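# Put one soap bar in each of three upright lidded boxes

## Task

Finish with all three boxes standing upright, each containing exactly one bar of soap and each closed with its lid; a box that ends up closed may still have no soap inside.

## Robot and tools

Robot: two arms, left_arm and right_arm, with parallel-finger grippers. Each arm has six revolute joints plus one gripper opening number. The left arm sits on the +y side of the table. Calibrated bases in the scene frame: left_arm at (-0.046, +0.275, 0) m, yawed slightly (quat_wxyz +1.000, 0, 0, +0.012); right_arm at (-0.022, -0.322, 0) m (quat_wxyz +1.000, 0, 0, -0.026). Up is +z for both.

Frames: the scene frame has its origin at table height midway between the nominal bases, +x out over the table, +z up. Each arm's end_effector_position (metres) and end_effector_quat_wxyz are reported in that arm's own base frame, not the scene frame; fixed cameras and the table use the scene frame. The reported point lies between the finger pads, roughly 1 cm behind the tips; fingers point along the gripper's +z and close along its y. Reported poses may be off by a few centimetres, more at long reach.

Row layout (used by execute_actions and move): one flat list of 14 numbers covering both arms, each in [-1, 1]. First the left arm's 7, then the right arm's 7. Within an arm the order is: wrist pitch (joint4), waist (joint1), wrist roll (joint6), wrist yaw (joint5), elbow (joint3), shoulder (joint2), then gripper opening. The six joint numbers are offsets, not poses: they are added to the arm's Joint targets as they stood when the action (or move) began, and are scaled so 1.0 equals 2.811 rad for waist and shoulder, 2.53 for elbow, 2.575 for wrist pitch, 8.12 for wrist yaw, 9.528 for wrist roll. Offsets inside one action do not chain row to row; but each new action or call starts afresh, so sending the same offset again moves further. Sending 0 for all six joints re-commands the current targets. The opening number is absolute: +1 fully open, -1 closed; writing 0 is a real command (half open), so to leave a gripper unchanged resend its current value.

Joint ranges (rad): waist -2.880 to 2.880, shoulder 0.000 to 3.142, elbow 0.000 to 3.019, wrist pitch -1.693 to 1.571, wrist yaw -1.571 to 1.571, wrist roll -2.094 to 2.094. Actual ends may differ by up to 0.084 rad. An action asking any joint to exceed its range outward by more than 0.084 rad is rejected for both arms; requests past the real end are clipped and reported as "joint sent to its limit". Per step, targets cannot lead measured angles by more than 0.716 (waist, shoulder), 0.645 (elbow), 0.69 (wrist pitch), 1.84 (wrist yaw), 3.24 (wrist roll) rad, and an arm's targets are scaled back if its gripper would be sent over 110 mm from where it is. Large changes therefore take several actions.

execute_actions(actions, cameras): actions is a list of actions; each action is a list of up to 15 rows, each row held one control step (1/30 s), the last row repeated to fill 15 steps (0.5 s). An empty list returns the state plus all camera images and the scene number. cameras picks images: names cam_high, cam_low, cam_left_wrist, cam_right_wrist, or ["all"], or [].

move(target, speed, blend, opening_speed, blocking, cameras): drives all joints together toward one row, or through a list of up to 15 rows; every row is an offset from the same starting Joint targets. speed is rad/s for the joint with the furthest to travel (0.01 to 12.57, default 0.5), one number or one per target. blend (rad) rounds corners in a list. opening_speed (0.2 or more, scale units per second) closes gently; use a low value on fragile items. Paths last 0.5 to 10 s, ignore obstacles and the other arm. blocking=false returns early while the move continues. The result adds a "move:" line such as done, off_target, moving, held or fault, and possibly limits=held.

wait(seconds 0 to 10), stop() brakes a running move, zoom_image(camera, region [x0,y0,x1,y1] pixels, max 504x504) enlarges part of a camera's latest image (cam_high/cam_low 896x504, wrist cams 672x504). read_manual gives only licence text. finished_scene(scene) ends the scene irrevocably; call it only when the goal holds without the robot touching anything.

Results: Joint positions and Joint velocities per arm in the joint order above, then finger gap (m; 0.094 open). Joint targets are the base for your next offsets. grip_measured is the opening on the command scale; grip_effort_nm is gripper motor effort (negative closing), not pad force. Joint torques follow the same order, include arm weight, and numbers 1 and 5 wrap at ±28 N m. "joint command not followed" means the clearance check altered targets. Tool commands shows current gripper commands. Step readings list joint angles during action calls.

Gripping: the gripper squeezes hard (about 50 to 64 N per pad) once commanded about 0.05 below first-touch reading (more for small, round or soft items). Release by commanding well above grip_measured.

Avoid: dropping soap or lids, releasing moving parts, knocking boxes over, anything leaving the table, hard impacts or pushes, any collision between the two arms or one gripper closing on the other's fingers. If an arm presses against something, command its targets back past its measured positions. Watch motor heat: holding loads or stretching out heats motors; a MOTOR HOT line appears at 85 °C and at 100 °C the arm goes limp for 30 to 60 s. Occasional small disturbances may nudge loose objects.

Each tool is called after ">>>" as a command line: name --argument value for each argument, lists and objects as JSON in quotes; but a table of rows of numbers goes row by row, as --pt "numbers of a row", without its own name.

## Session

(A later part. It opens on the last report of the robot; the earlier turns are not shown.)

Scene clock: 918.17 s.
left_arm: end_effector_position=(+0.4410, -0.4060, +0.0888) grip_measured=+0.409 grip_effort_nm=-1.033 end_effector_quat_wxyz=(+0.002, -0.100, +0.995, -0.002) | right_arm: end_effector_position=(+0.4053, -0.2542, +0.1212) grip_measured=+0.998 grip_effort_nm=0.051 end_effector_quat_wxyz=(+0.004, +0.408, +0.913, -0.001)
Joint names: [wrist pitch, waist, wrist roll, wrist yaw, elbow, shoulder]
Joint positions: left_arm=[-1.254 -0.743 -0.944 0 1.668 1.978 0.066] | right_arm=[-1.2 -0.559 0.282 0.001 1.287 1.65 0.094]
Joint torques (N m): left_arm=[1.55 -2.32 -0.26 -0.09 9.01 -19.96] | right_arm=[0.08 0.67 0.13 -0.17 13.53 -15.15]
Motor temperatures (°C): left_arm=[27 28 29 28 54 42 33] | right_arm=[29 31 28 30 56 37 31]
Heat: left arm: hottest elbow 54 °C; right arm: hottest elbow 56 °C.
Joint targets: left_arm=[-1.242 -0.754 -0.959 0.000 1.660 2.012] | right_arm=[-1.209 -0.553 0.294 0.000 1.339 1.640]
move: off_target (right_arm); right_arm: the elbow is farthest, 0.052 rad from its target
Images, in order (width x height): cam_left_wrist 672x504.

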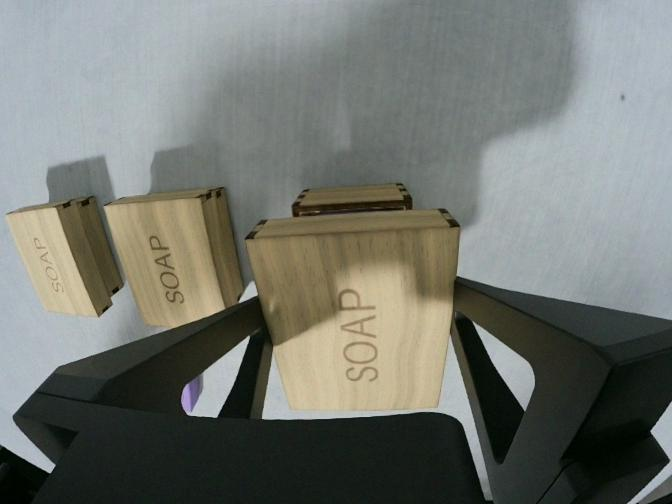

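>>> move --target '[0.0408,0,0,0,-0.0257,0.0171,0.25,0,0,0,0,0,0,1]' --speed 0.06 --cameras '["cam_left_wrist","cam_low"]'

>>> zoom_image --camera "cam_low" --region '[480, 240, 560, 310]'

Scene clock: 931.63 s.
left_arm: end_effector_position=(+0.4413, -0.4062, +0.0515) grip_measured=+0.409 grip_effort_nm=-1.038 end_effector_quat_wxyz=(+0.002, -0.101, +0.995, -0.002) | right_arm: end_effector_position=(+0.4053, -0.2542, +0.1212) grip_measured=+0.998 grip_effort_nm=0.051 end_effector_quat_wxyz=(+0.004, +0.408, +0.913, -0.001)
Joint names: [wrist pitch, waist, wrist roll, wrist yaw, elbow, shoulder]
Joint positions: left_arm=[-1.171 -0.743 -0.946 -0.001 1.62 2.013 0.066] | right_arm=[-1.2 -0.559 0.282 0.001 1.287 1.65 0.094]
Joint torques (N m): left_arm=[2.44 -2.37 -0.22 -0.09 7.15 -19.19] | right_arm=[0.08 0.67 0.12 -0.17 13.53 -15.15]
Motor temperatures (°C): left_arm=[27 28 29 28 53 42 33] | right_arm=[29 31 28 30 58 37 31]
Heat: left arm: hottest elbow 53 °C; right arm: hottest elbow 58 °C.
Joint targets: left_arm=[-1.137 -0.754 -0.959 0.000 1.596 2.059] | right_arm=[-1.209 -0.553 0.294 0.000 1.339 1.640]
move: off_target (left_arm, right_arm); left_arm: the shoulder is farthest, 0.047 rad from its target; right_arm: the elbow is farthest, 0.052 rad from its target
Images, in order (width x height): cam_low 896x504, cam_left_wrist 672x504.

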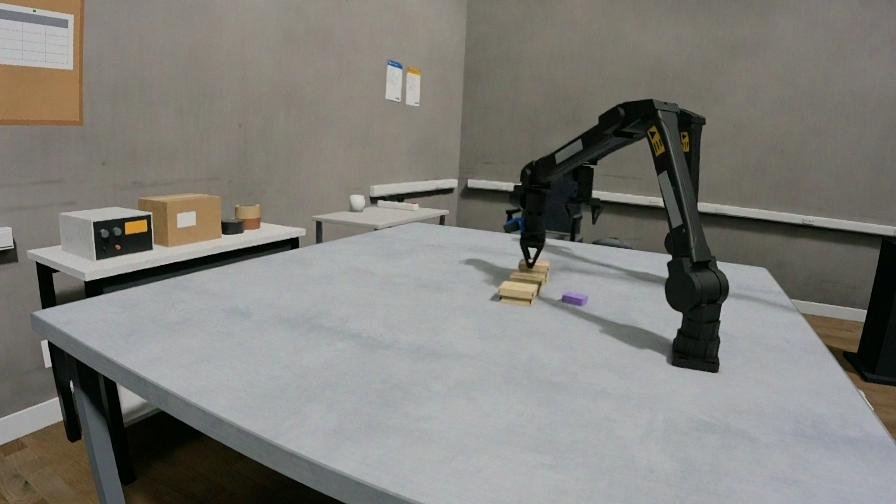

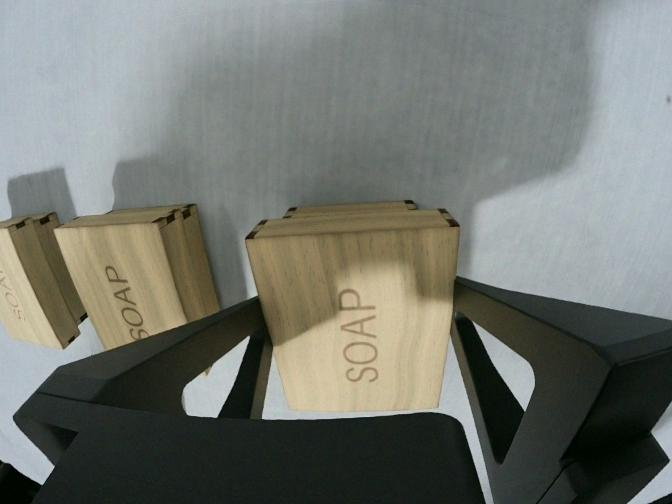

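Scaled by 6.300 from the camera's 896x504 image, which has a finer 1280x720 frame.

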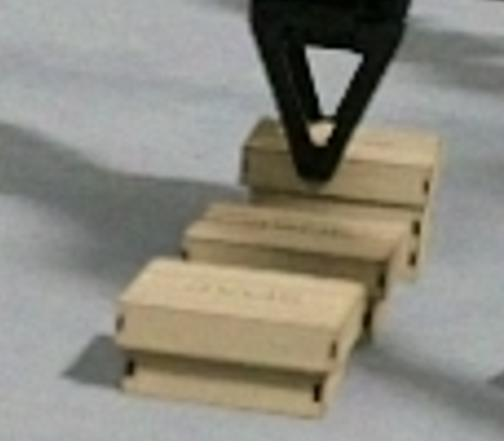

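>>> zoom_image --camera "cam_left_wrist" --region '[280, 185, 430, 240]'

>>> move --pt "-0.009 0 0 0 0.005 -0.009 0.25 0 0 0 0 0 0 1" --pt "-0.009 0 0 0 0.005 -0.009 0.75 0 0 0 0 0 0 1" --speed 0.05 --opening_speed 0.25 --cameras '["cam_left_wrist","cam_low"]'

>>> zoom_image --camera "cam_low" --region '[500, 240, 570, 300]'

Scaled by 3.360 from the camera's 672x504 image, which has a finer 960x720 frame.

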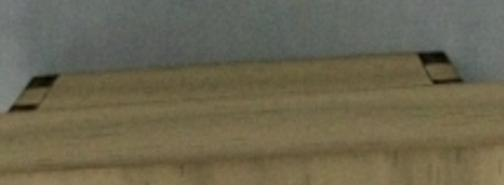

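Scene clock: 943.07 s.
left_arm: end_effector_position=(+0.4412, -0.4062, +0.0513) grip_measured=+0.747 grip_effort_nm=0.134 end_effector_quat_wxyz=(+0.003, -0.101, +0.995, -0.003) | right_arm: end_effector_position=(+0.4053, -0.2542, +0.1212) grip_measured=+0.998 grip_effort_nm=0.061 end_effector_quat_wxyz=(+0.004, +0.408, +0.913, -0.001)
Joint names: [wrist pitch, waist, wrist roll, wrist yaw, elbow, shoulder]
Joint positions: left_arm=[-1.169 -0.743 -0.947 0 1.619 2.013 0.082] | right_arm=[-1.2 -0.559 0.282 0.001 1.287 1.65 0.094]
Joint torques (N m): left_arm=[1.5 -2.37 -0.21 -0.08 8.38 -21.6] | right_arm=[0.08 0.62 0.13 -0.17 13.52 -15.21]
Motor temperatures (°C): left_arm=[27 28 29 28 51 40 33] | right_arm=[29 31 28 30 58 37 31]
Heat: left arm: hottest elbow 51 °C; right arm: hottest elbow 58 °C.
Joint targets: left_arm=[-1.160 -0.754 -0.959 0.000 1.608 2.034] | right_arm=[-1.209 -0.553 0.294 0.000 1.339 1.640]
move: off_target (right_arm); right_arm: the elbow is farthest, 0.052 rad from its target
Images, in order (width x height): cam_low 896x504, cam_left_wrist 672x504.

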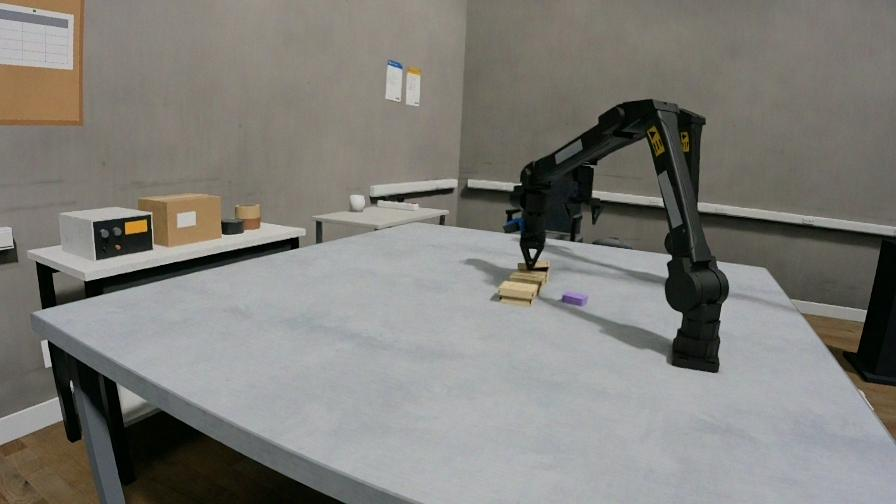

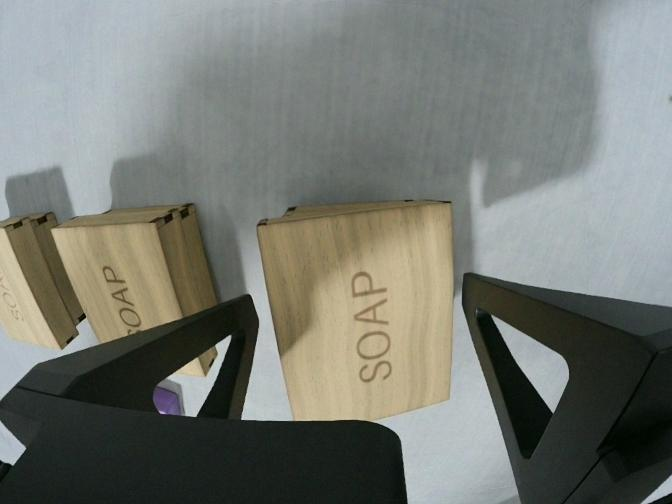

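Scaled by 7.200 from the camera's 896x504 image, which has a finer 1280x720 frame.

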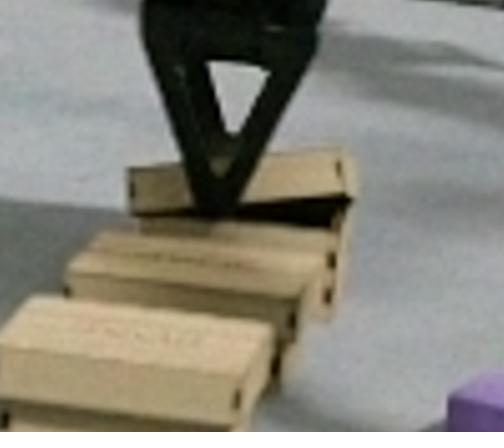

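>>> move --target '[0,0.0096,0,0,-0.002,0,0.75,0,0,0,0,0,0,1]' --speed 0.08

>>> move --target '[0,0,0,0,0,0,0.36,0,0,0,0,0,0,1]' --opening_speed 0.25 --cameras '["cam_left_wrist","cam_low"]'

>>> zoom_image --camera "cam_low" --region '[500, 240, 570, 300]'

Scene clock: 957.37 s.
left_arm: end_effector_position=(+0.4416, -0.4025, +0.0493) grip_measured=+0.747 grip_effort_nm=0.129 end_effector_quat_wxyz=(+0.001, -0.104, +0.995, -0.001) | right_arm: end_effector_position=(+0.4053, -0.2542, +0.1212) grip_measured=+0.998 grip_effort_nm=0.051 end_effector_quat_wxyz=(+0.004, +0.408, +0.913, -0.001)
Joint names: [wrist pitch, waist, wrist roll, wrist yaw, elbow, shoulder]
Joint positions: left_arm=[-1.169 -0.738 -0.947 0 1.613 2.013 0.082] | right_arm=[-1.2 -0.559 0.282 0.001 1.287 1.65 0.094]
Joint torques (N m): left_arm=[1.5 -0.67 -0.21 -0.08 8.4 -21.54] | right_arm=[0.08 0.62 0.12 -0.17 13.53 -15.15]
Motor temperatures (°C): left_arm=[27 28 29 28 50 39 32] | right_arm=[29 31 28 30 59 37 30]
Heat: left arm: hottest elbow 50 °C; right arm: hottest elbow 59 °C.
Joint targets: left_arm=[-1.160 -0.727 -0.959 0.000 1.603 2.034] | right_arm=[-1.209 -0.553 0.294 0.000 1.339 1.640]
move: off_target (right_arm); right_arm: the elbow is farthest, 0.052 rad from its target

Scene clock: 959.27 s.
left_arm: end_effector_position=(+0.4416, -0.4025, +0.0493) grip_measured=+0.389 grip_effort_nm=-0.994 end_effector_quat_wxyz=(+0.001, -0.104, +0.995, -0.001) | right_arm: end_effector_position=(+0.4053, -0.2542, +0.1212) grip_measured=+0.998 grip_effort_nm=0.042 end_effector_quat_wxyz=(+0.004, +0.408, +0.913, -0.001)
Joint names: [wrist pitch, waist, wrist roll, wrist yaw, elbow, shoulder]
Joint positions: left_arm=[-1.169 -0.738 -0.947 0 1.613 2.013 0.065] | right_arm=[-1.2 -0.559 0.282 0.001 1.287 1.65 0.094]
Joint torques (N m): left_arm=[1.48 -0.67 -0.21 -0.08 8.4 -21.54] | right_arm=[0.08 0.62 0.12 -0.17 13.52 -15.21]
Motor temperatures (°C): left_arm=[27 28 29 28 50 39 32] | right_arm=[29 31 28 30 59 37 30]
Heat: left arm: hottest elbow 50 °C; right arm: hottest elbow 59 °C.
Joint targets: left_arm=[-1.160 -0.727 -0.959 0.000 1.603 2.034] | right_arm=[-1.209 -0.553 0.294 0.000 1.339 1.640]
move: off_target (right_arm); right_arm: the elbow is farthest, 0.052 rad from its target
Images, in order (width x height): cam_low 896x504, cam_left_wrist 672x504.

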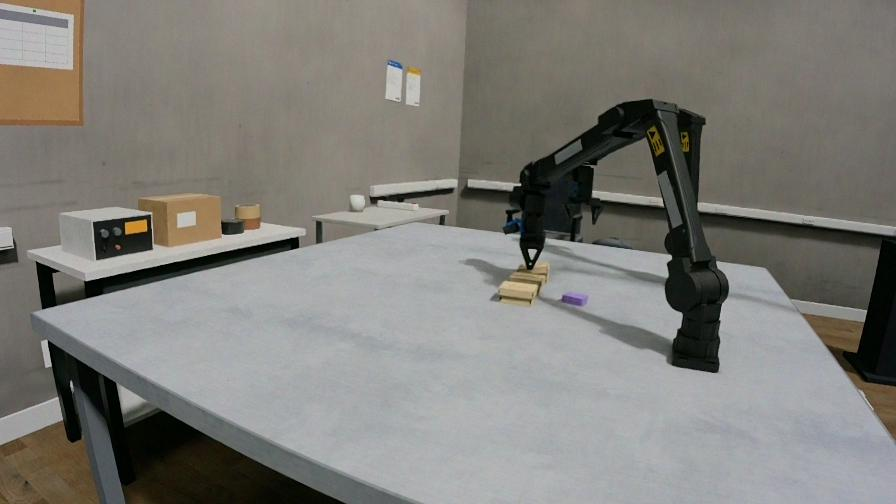

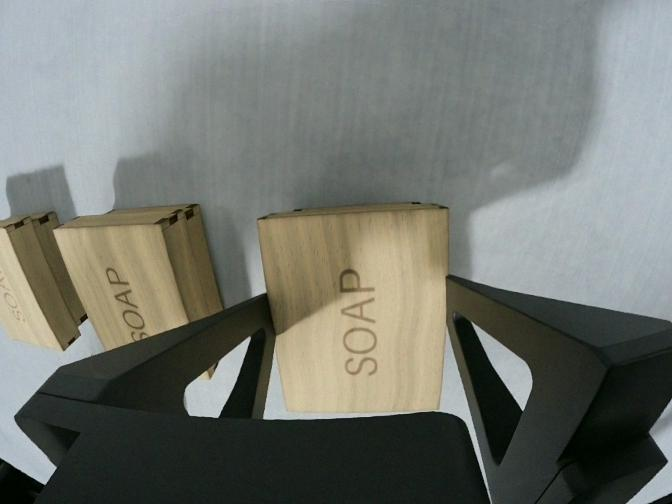

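Scaled by 7.200 from the camera's 896x504 image, which has a finer 1280x720 frame.

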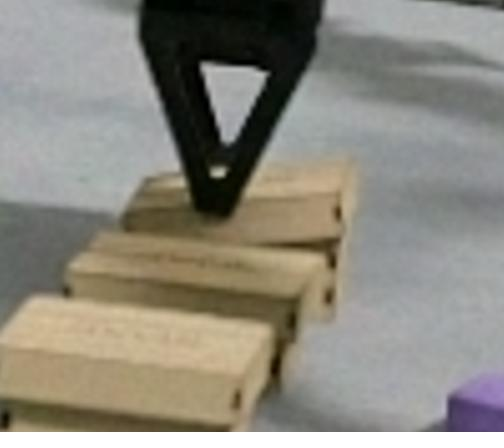

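>>> move --pt "0 0 0 0 0 0 0.8 0 0 0 0 0 0 1" --pt "-0.0485 0 0 0 0.0502 -0.0245 0.8 0 0 0 0 0 0 1" --pt "-0.0998 0.0317 0.012 0 0.1435 0.0256 -1 0 0 0 0 0 0 1" --pt "-0.0183 0.0317 0.012 0 0.0688 0.048 -1 0 0 0 0 0 0 1" --speed '[0.3,0.15,0.4,0.2]' --cameras '["cam_left_wrist","cam_low"]'

>>> zoom_image --camera "cam_low" --region '[490, 240, 560, 300]'

Scene clock: 984.17 s.
left_arm: end_effector_position=(+0.5137, -0.3833, +0.0354) grip_measured=-0.981 grip_effort_nm=-1.023 end_effector_quat_wxyz=(+0.000, -0.109, +0.994, +0.001) | right_arm: end_effector_position=(+0.4053, -0.2542, +0.1212) grip_measured=+0.998 grip_effort_nm=0.051 end_effector_quat_wxyz=(+0.004, +0.408, +0.913, -0.001)
Joint names: [wrist pitch, waist, wrist roll, wrist yaw, elbow, shoulder]
Joint positions: left_arm=[-1.219 -0.64 -0.859 0 1.786 2.139 0.001] | right_arm=[-1.2 -0.559 0.282 0.001 1.287 1.65 0.094]
Joint torques (N m): left_arm=[1.81 -1.32 0.11 -0.08 8.58 -22.95] | right_arm=[0.08 0.62 0.12 -0.17 13.53 -15.15]
Motor temperatures (°C): left_arm=[27 28 29 28 49 39 33] | right_arm=[29 31 28 30 60 37 30]
Heat: left arm: hottest elbow 49 °C; right arm: hottest elbow 60 °C.
Joint targets: left_arm=[-1.207 -0.638 -0.845 0.000 1.777 2.169] | right_arm=[-1.209 -0.553 0.294 0.000 1.339 1.640]
move: off_target (right_arm); target 3's new numbers were sent with left_arm's elbow 0.054 rad from that target; right_arm: the elbow is farthest, 0.052 rad from its target
Images, in order (width x height): cam_low 896x504, cam_left_wrist 672x504.

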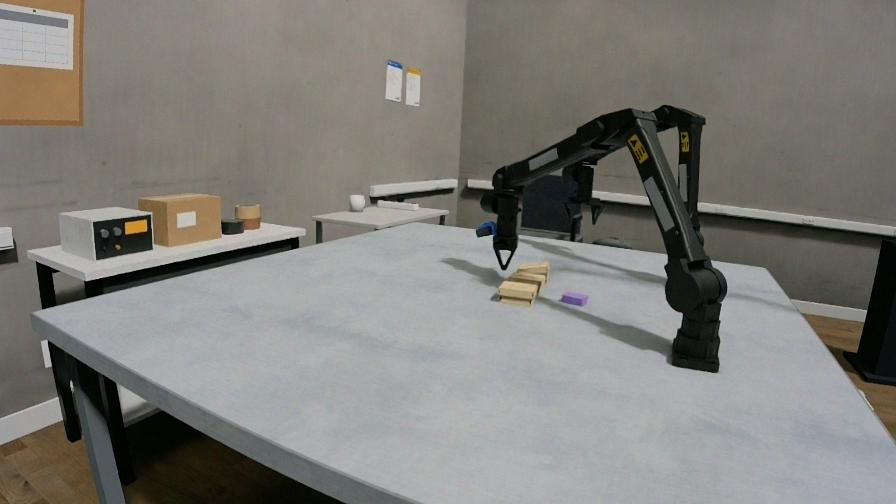

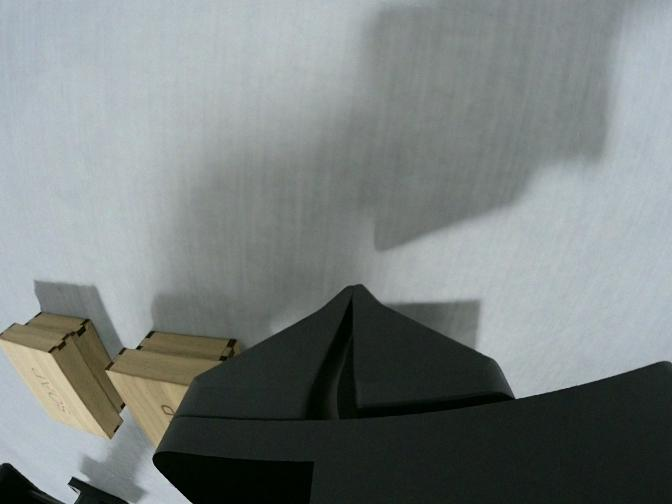

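Scaled by 7.200 from the camera's 896x504 image, which has a finer 1280x720 frame.

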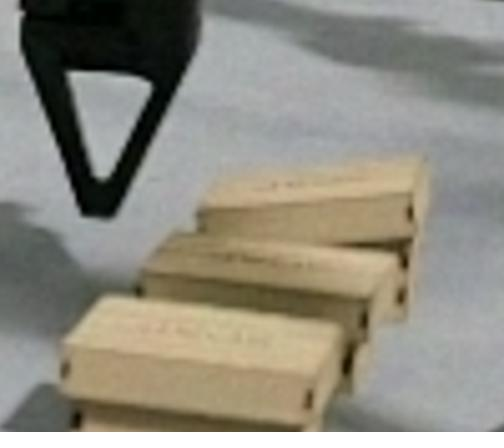

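>>> move --pt "0 -0.0043 -0.0027 0 0 -0.0157 -1 0 0 0 0 0 0 1" --pt "0.0082 -0.014 -0.005 0 -0.0206 -0.0276 -1 0 0 0 0 0 0 1" --speed 0.1 --cameras '["cam_low"]'

>>> zoom_image --camera "cam_low" --region '[490, 240, 560, 300]'

>>> move --target '[0.0036,-0.0043,-0.0011,0,-0.0092,-0.0053,-1,0,0,0,0,0,0,1]' --speed 0.06 --cameras '["cam_low"]'

>>> zoom_image --camera "cam_low" --region '[490, 240, 560, 300]'

Scene clock: 1001.73 s.
left_arm: end_effector_position=(+0.4933, -0.3914, +0.0339) grip_measured=-0.981 grip_effort_nm=-1.028 end_effector_quat_wxyz=(-0.001, -0.103, +0.995, +0.001) | right_arm: end_effector_position=(+0.4053, -0.2542, +0.1212) grip_measured=+0.998 grip_effort_nm=0.042 end_effector_quat_wxyz=(+0.004, +0.408, +0.913, -0.001)
Joint names: [wrist pitch, waist, wrist roll, wrist yaw, elbow, shoulder]
Joint positions: left_arm=[-1.198 -0.67 -0.877 0 1.736 2.112 0.001] | right_arm=[-1.2 -0.559 0.282 0.001 1.287 1.65 0.094]
Joint torques (N m): left_arm=[1.58 -2.08 -0.2 -0.08 8.53 -27.05] | right_arm=[0.06 0.62 0.13 -0.17 13.52 -15.15]
Motor temperatures (°C): left_arm=[27 28 29 28 48 40 33] | right_arm=[29 31 28 30 60 37 30]
Heat: left arm: hottest elbow 48 °C; right arm: hottest elbow 60 °C.
Joint targets: left_arm=[-1.186 -0.678 -0.892 0.000 1.725 2.091] | right_arm=[-1.209 -0.553 0.294 0.000 1.339 1.640]
move: off_target (right_arm); right_arm: the elbow is farthest, 0.052 rad from its target
Images, in order (width x height): cam_low 896x504.

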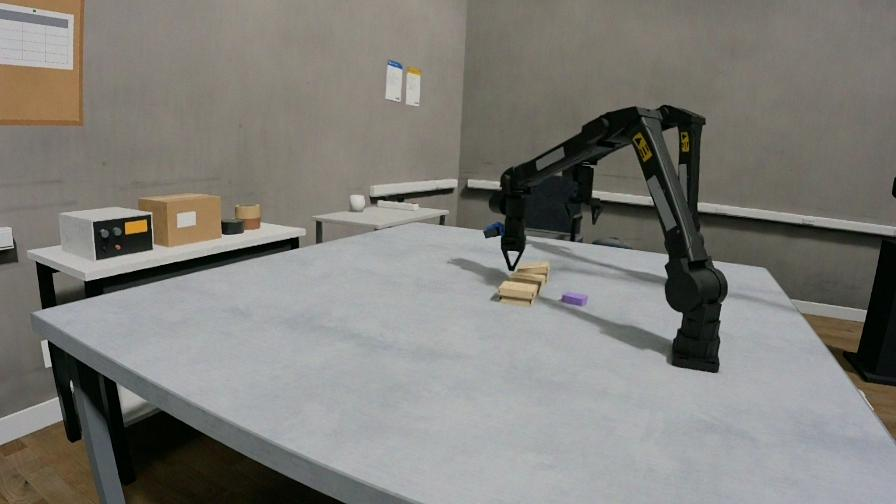

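Scaled by 7.200 from the camera's 896x504 image, which has a finer 1280x720 frame.

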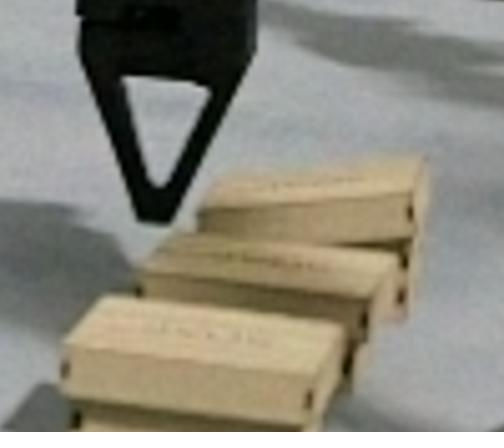

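Scene clock: 1002.63 s.
left_arm: end_effector_position=(+0.4859, -0.3920, +0.0338) grip_measured=-0.981 grip_effort_nm=-1.028 end_effector_quat_wxyz=(-0.001, -0.105, +0.994, +0.001) | right_arm: end_effector_position=(+0.4053, -0.2542, +0.1212) grip_measured=+0.998 grip_effort_nm=0.056 end_effector_quat_wxyz=(+0.004, +0.408, +0.913, -0.001)
Joint names: [wrist pitch, waist, wrist roll, wrist yaw, elbow, shoulder]
Joint positions: left_arm=[-1.189 -0.678 -0.888 0 1.713 2.099 0.001] | right_arm=[-1.2 -0.559 0.282 0.001 1.287 1.65 0.094]
Joint torques (N m): left_arm=[1.51 -2.43 -0.25 -0.08 8.1 -27.05] | right_arm=[0.08 0.62 0.12 -0.17 13.53 -15.15]
Motor temperatures (°C): left_arm=[27 28 29 28 48 40 33] | right_arm=[29 31 28 30 60 37 30]
Heat: left arm: hottest elbow 48 °C; right arm: hottest elbow 60 °C.
Joint targets: left_arm=[-1.176 -0.689 -0.903 0.000 1.702 2.077] | right_arm=[-1.209 -0.553 0.294 0.000 1.339 1.640]
move: off_target (right_arm); right_arm: the elbow is farthest, 0.052 rad from its target
Images, in order (width x height): cam_low 896x504.

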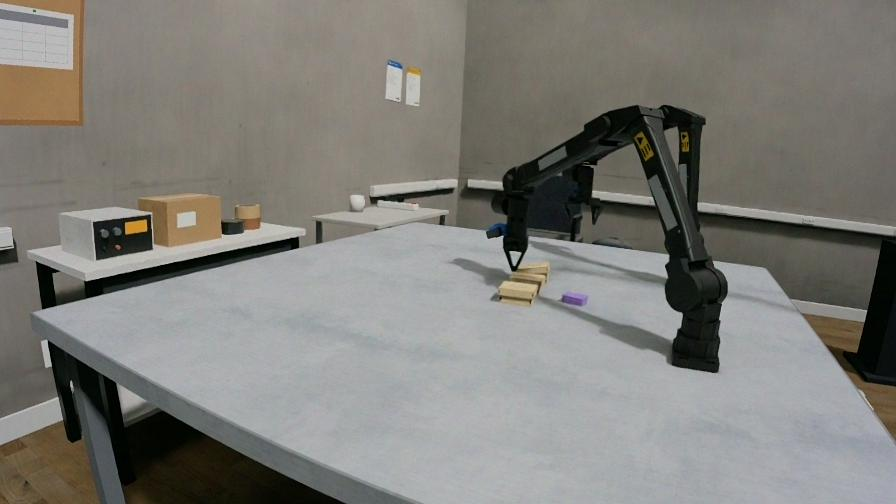

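Scaled by 7.200 from the camera's 896x504 image, which has a finer 1280x720 frame.

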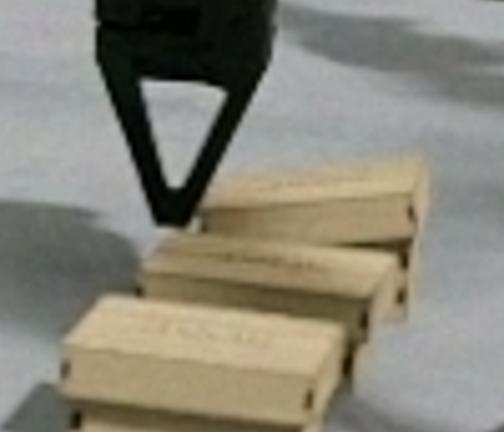

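>>> move --target '[0.0018,-0.0021,-0.0006,0,-0.0046,-0.0027,-1,0,0,0,0,0,0,1]' --speed 0.05 --cameras '["cam_low"]'

>>> zoom_image --camera "cam_low" --region '[490, 240, 560, 300]'

>>> move --target '[0.0014,-0.0016,-0.0005,0,-0.0037,-0.0021,-1,0,0,0,0,0,0,1]' --speed 0.05 --cameras '["cam_low"]'

>>> zoom_image --camera "cam_low" --region '[490, 240, 560, 300]'

Scene clock: 1015.60 s.
left_arm: end_effector_position=(+0.4819, -0.3927, +0.0336) grip_measured=-0.981 grip_effort_nm=-1.023 end_effector_quat_wxyz=(-0.001, -0.105, +0.994, +0.001) | right_arm: end_effector_position=(+0.4053, -0.2542, +0.1212) grip_measured=+0.998 grip_effort_nm=0.046 end_effector_quat_wxyz=(+0.004, +0.408, +0.913, -0.001)
Joint names: [wrist pitch, waist, wrist roll, wrist yaw, elbow, shoulder]
Joint positions: left_arm=[-1.184 -0.683 -0.893 0 1.702 2.093 0.001] | right_arm=[-1.2 -0.559 0.282 0.001 1.287 1.65 0.094]
Joint torques (N m): left_arm=[1.58 -2.55 -0.23 -0.08 8.32 -26.75] | right_arm=[0.08 0.67 0.13 -0.17 13.52 -15.15]
Motor temperatures (°C): left_arm=[27 28 29 28 48 43 33] | right_arm=[29 31 28 30 61 37 30]
Heat: left arm: hottest elbow 48 °C; right arm: hottest elbow 61 °C.
Joint targets: left_arm=[-1.172 -0.696 -0.909 0.000 1.690 2.069] | right_arm=[-1.209 -0.553 0.294 0.000 1.339 1.640]
move: off_target (right_arm); right_arm: the elbow is farthest, 0.052 rad from its target
Images, in order (width x height): cam_low 896x504.

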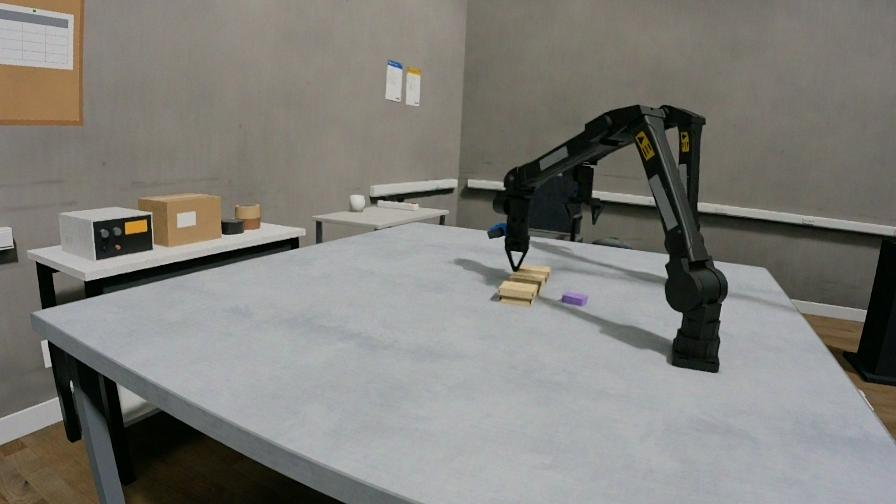

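Scaled by 7.200 from the camera's 896x504 image, which has a finer 1280x720 frame.

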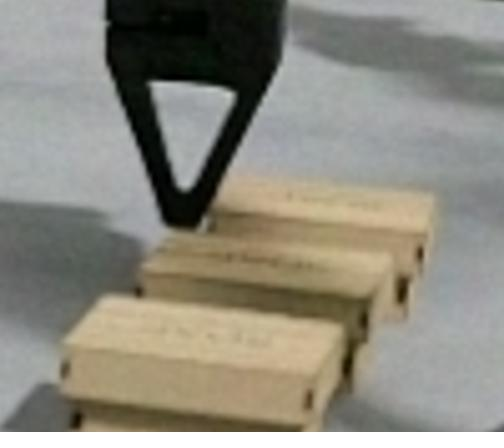

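Scene clock: 1016.37 s.
left_arm: end_effector_position=(+0.4796, -0.3926, +0.0343) grip_measured=-0.981 grip_effort_nm=-1.018 end_effector_quat_wxyz=(-0.001, -0.106, +0.994, +0.001) | right_arm: end_effector_position=(+0.4053, -0.2542, +0.1212) grip_measured=+0.998 grip_effort_nm=0.051 end_effector_quat_wxyz=(+0.004, +0.408, +0.913, -0.001)
Joint names: [wrist pitch, waist, wrist roll, wrist yaw, elbow, shoulder]
Joint positions: left_arm=[-1.179 -0.685 -0.898 0 1.693 2.086 0.001] | right_arm=[-1.2 -0.559 0.282 0.001 1.287 1.65 0.094]
Joint torques (N m): left_arm=[1.54 -2.14 -0.2 -0.08 8.29 -26.75] | right_arm=[0.08 0.67 0.12 -0.17 13.52 -15.15]
Motor temperatures (°C): left_arm=[27 28 29 28 48 43 33] | right_arm=[29 31 28 30 61 37 30]
Heat: left arm: hottest elbow 48 °C; right arm: hottest elbow 61 °C.
Joint targets: left_arm=[-1.168 -0.700 -0.913 0.000 1.681 2.063] | right_arm=[-1.209 -0.553 0.294 0.000 1.339 1.640]
move: off_target (right_arm); right_arm: the elbow is farthest, 0.052 rad from its target
Images, in order (width x height): cam_low 896x504.

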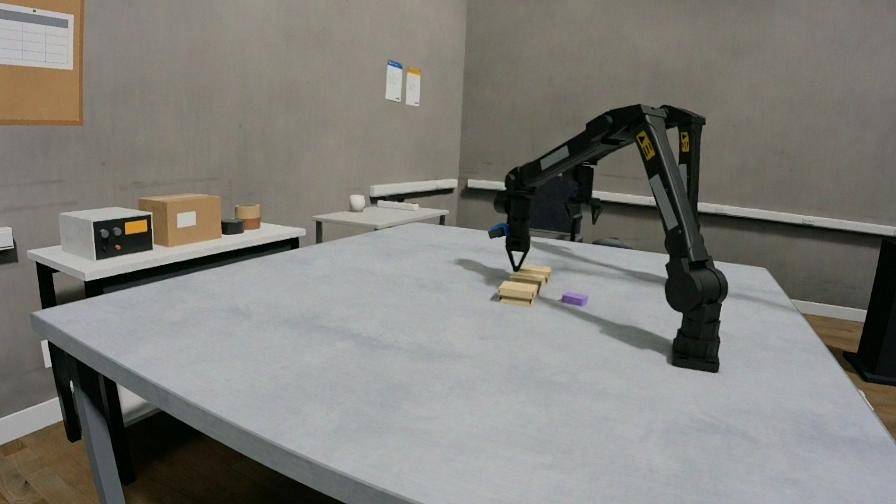

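Scaled by 7.200 from the camera's 896x504 image, which has a finer 1280x720 frame.

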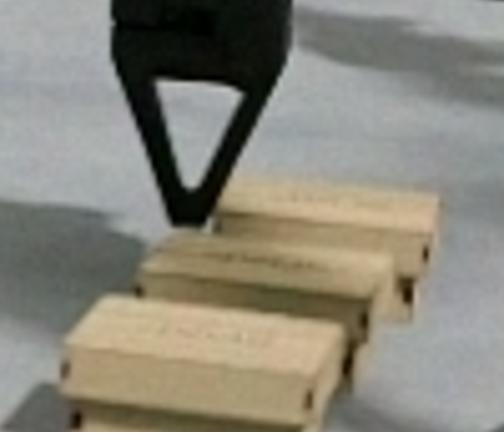

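Dropped in. Retreat and check.

>>> move --pt "-0.033 0 0 0 0.0553 0 -1 0 0 0 0 0 0 1" --pt "-0.08 0.12 0 0 0.0553 -0.05 -1 0 0 0 0 -0.1 -0.1 1" --speed '[0.25,0.6]' --blend 0.02 --cameras '["cam_low","cam_high"]'

>>> zoom_image --camera "cam_low" --region '[480, 240, 560, 310]'

>>> zoom_image --camera "cam_high" --region '[340, 180, 450, 300]'

Scene clock: 1027.10 s.
left_arm: end_effector_position=(+0.5697, -0.2138, +0.1558) grip_measured=-0.981 grip_effort_nm=-1.018 end_effector_quat_wxyz=(+0.021, -0.267, +0.963, -0.015) | right_arm: end_effector_position=(+0.3420, -0.2146, +0.1682) grip_measured=+0.998 grip_effort_nm=0.046 end_effector_quat_wxyz=(+0.047, +0.408, +0.912, -0.007)
Joint names: [wrist pitch, waist, wrist roll, wrist yaw, elbow, shoulder]
Joint positions: left_arm=[-1.363 -0.358 -0.9 -0.001 1.773 1.93 0.001] | right_arm=[-1.204 -0.559 0.282 0.001 1.097 1.368 0.094]
Joint torques (N m): left_arm=[0.69 -1.9 -0.21 -0.08 14.28 -23.71] | right_arm=[0.36 0.62 0.12 -0.17 8.61 -11.11]
Motor temperatures (°C): left_arm=[27 28 29 28 48 45 33] | right_arm=[29 31 28 30 60 37 30]
Heat: left arm: hottest elbow 48 °C; right arm: hottest elbow 60 °C.
Joint targets: left_arm=[-1.374 -0.363 -0.913 0.000 1.820 1.923] | right_arm=[-1.209 -0.553 0.294 0.000 1.085 1.359]
move: off_target (left_arm); left_arm: the elbow is farthest, 0.047 rad from its target
Images, in order (width x height): cam_high 896x504, cam_low 896x504.

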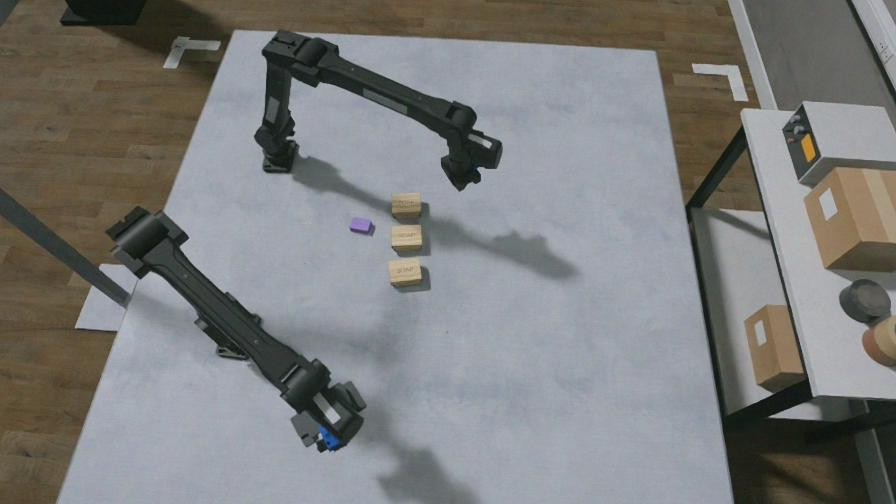

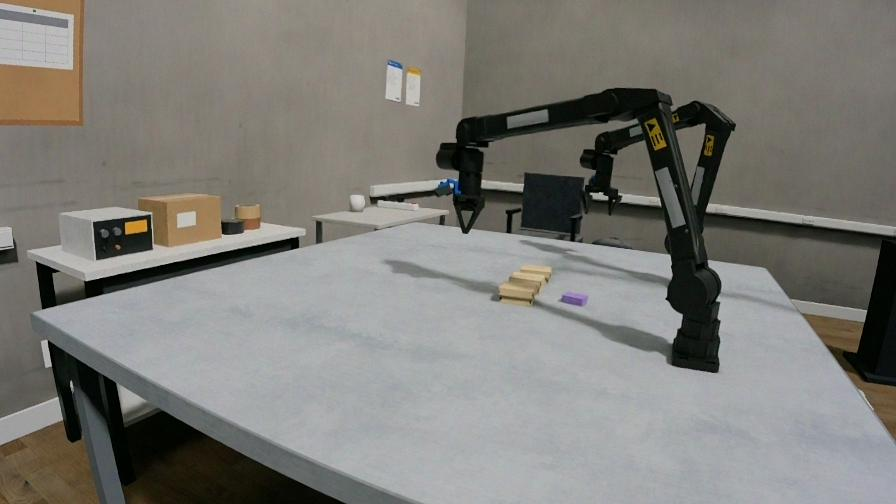

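Scaled by 6.300 from the camera's 896x504 image, which has a finer 1280x720 frame.

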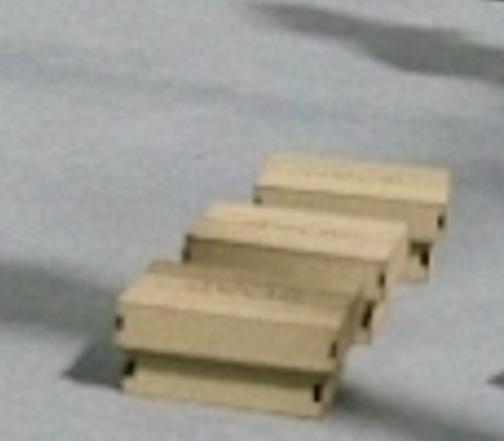

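Scaled by 4.200 from the camera's 896x504 image, which has a finer 1280x720 frame.

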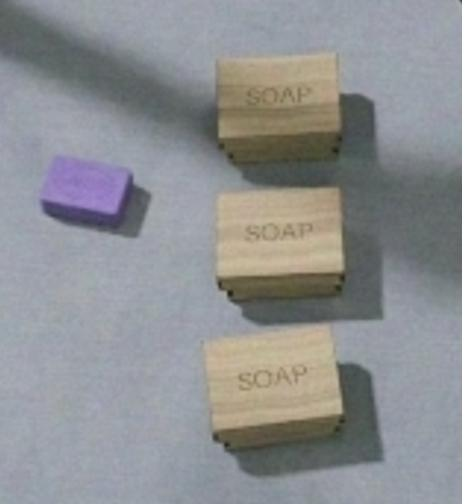

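>>> finished_scene --scene 2

The scene is finished: the task was done.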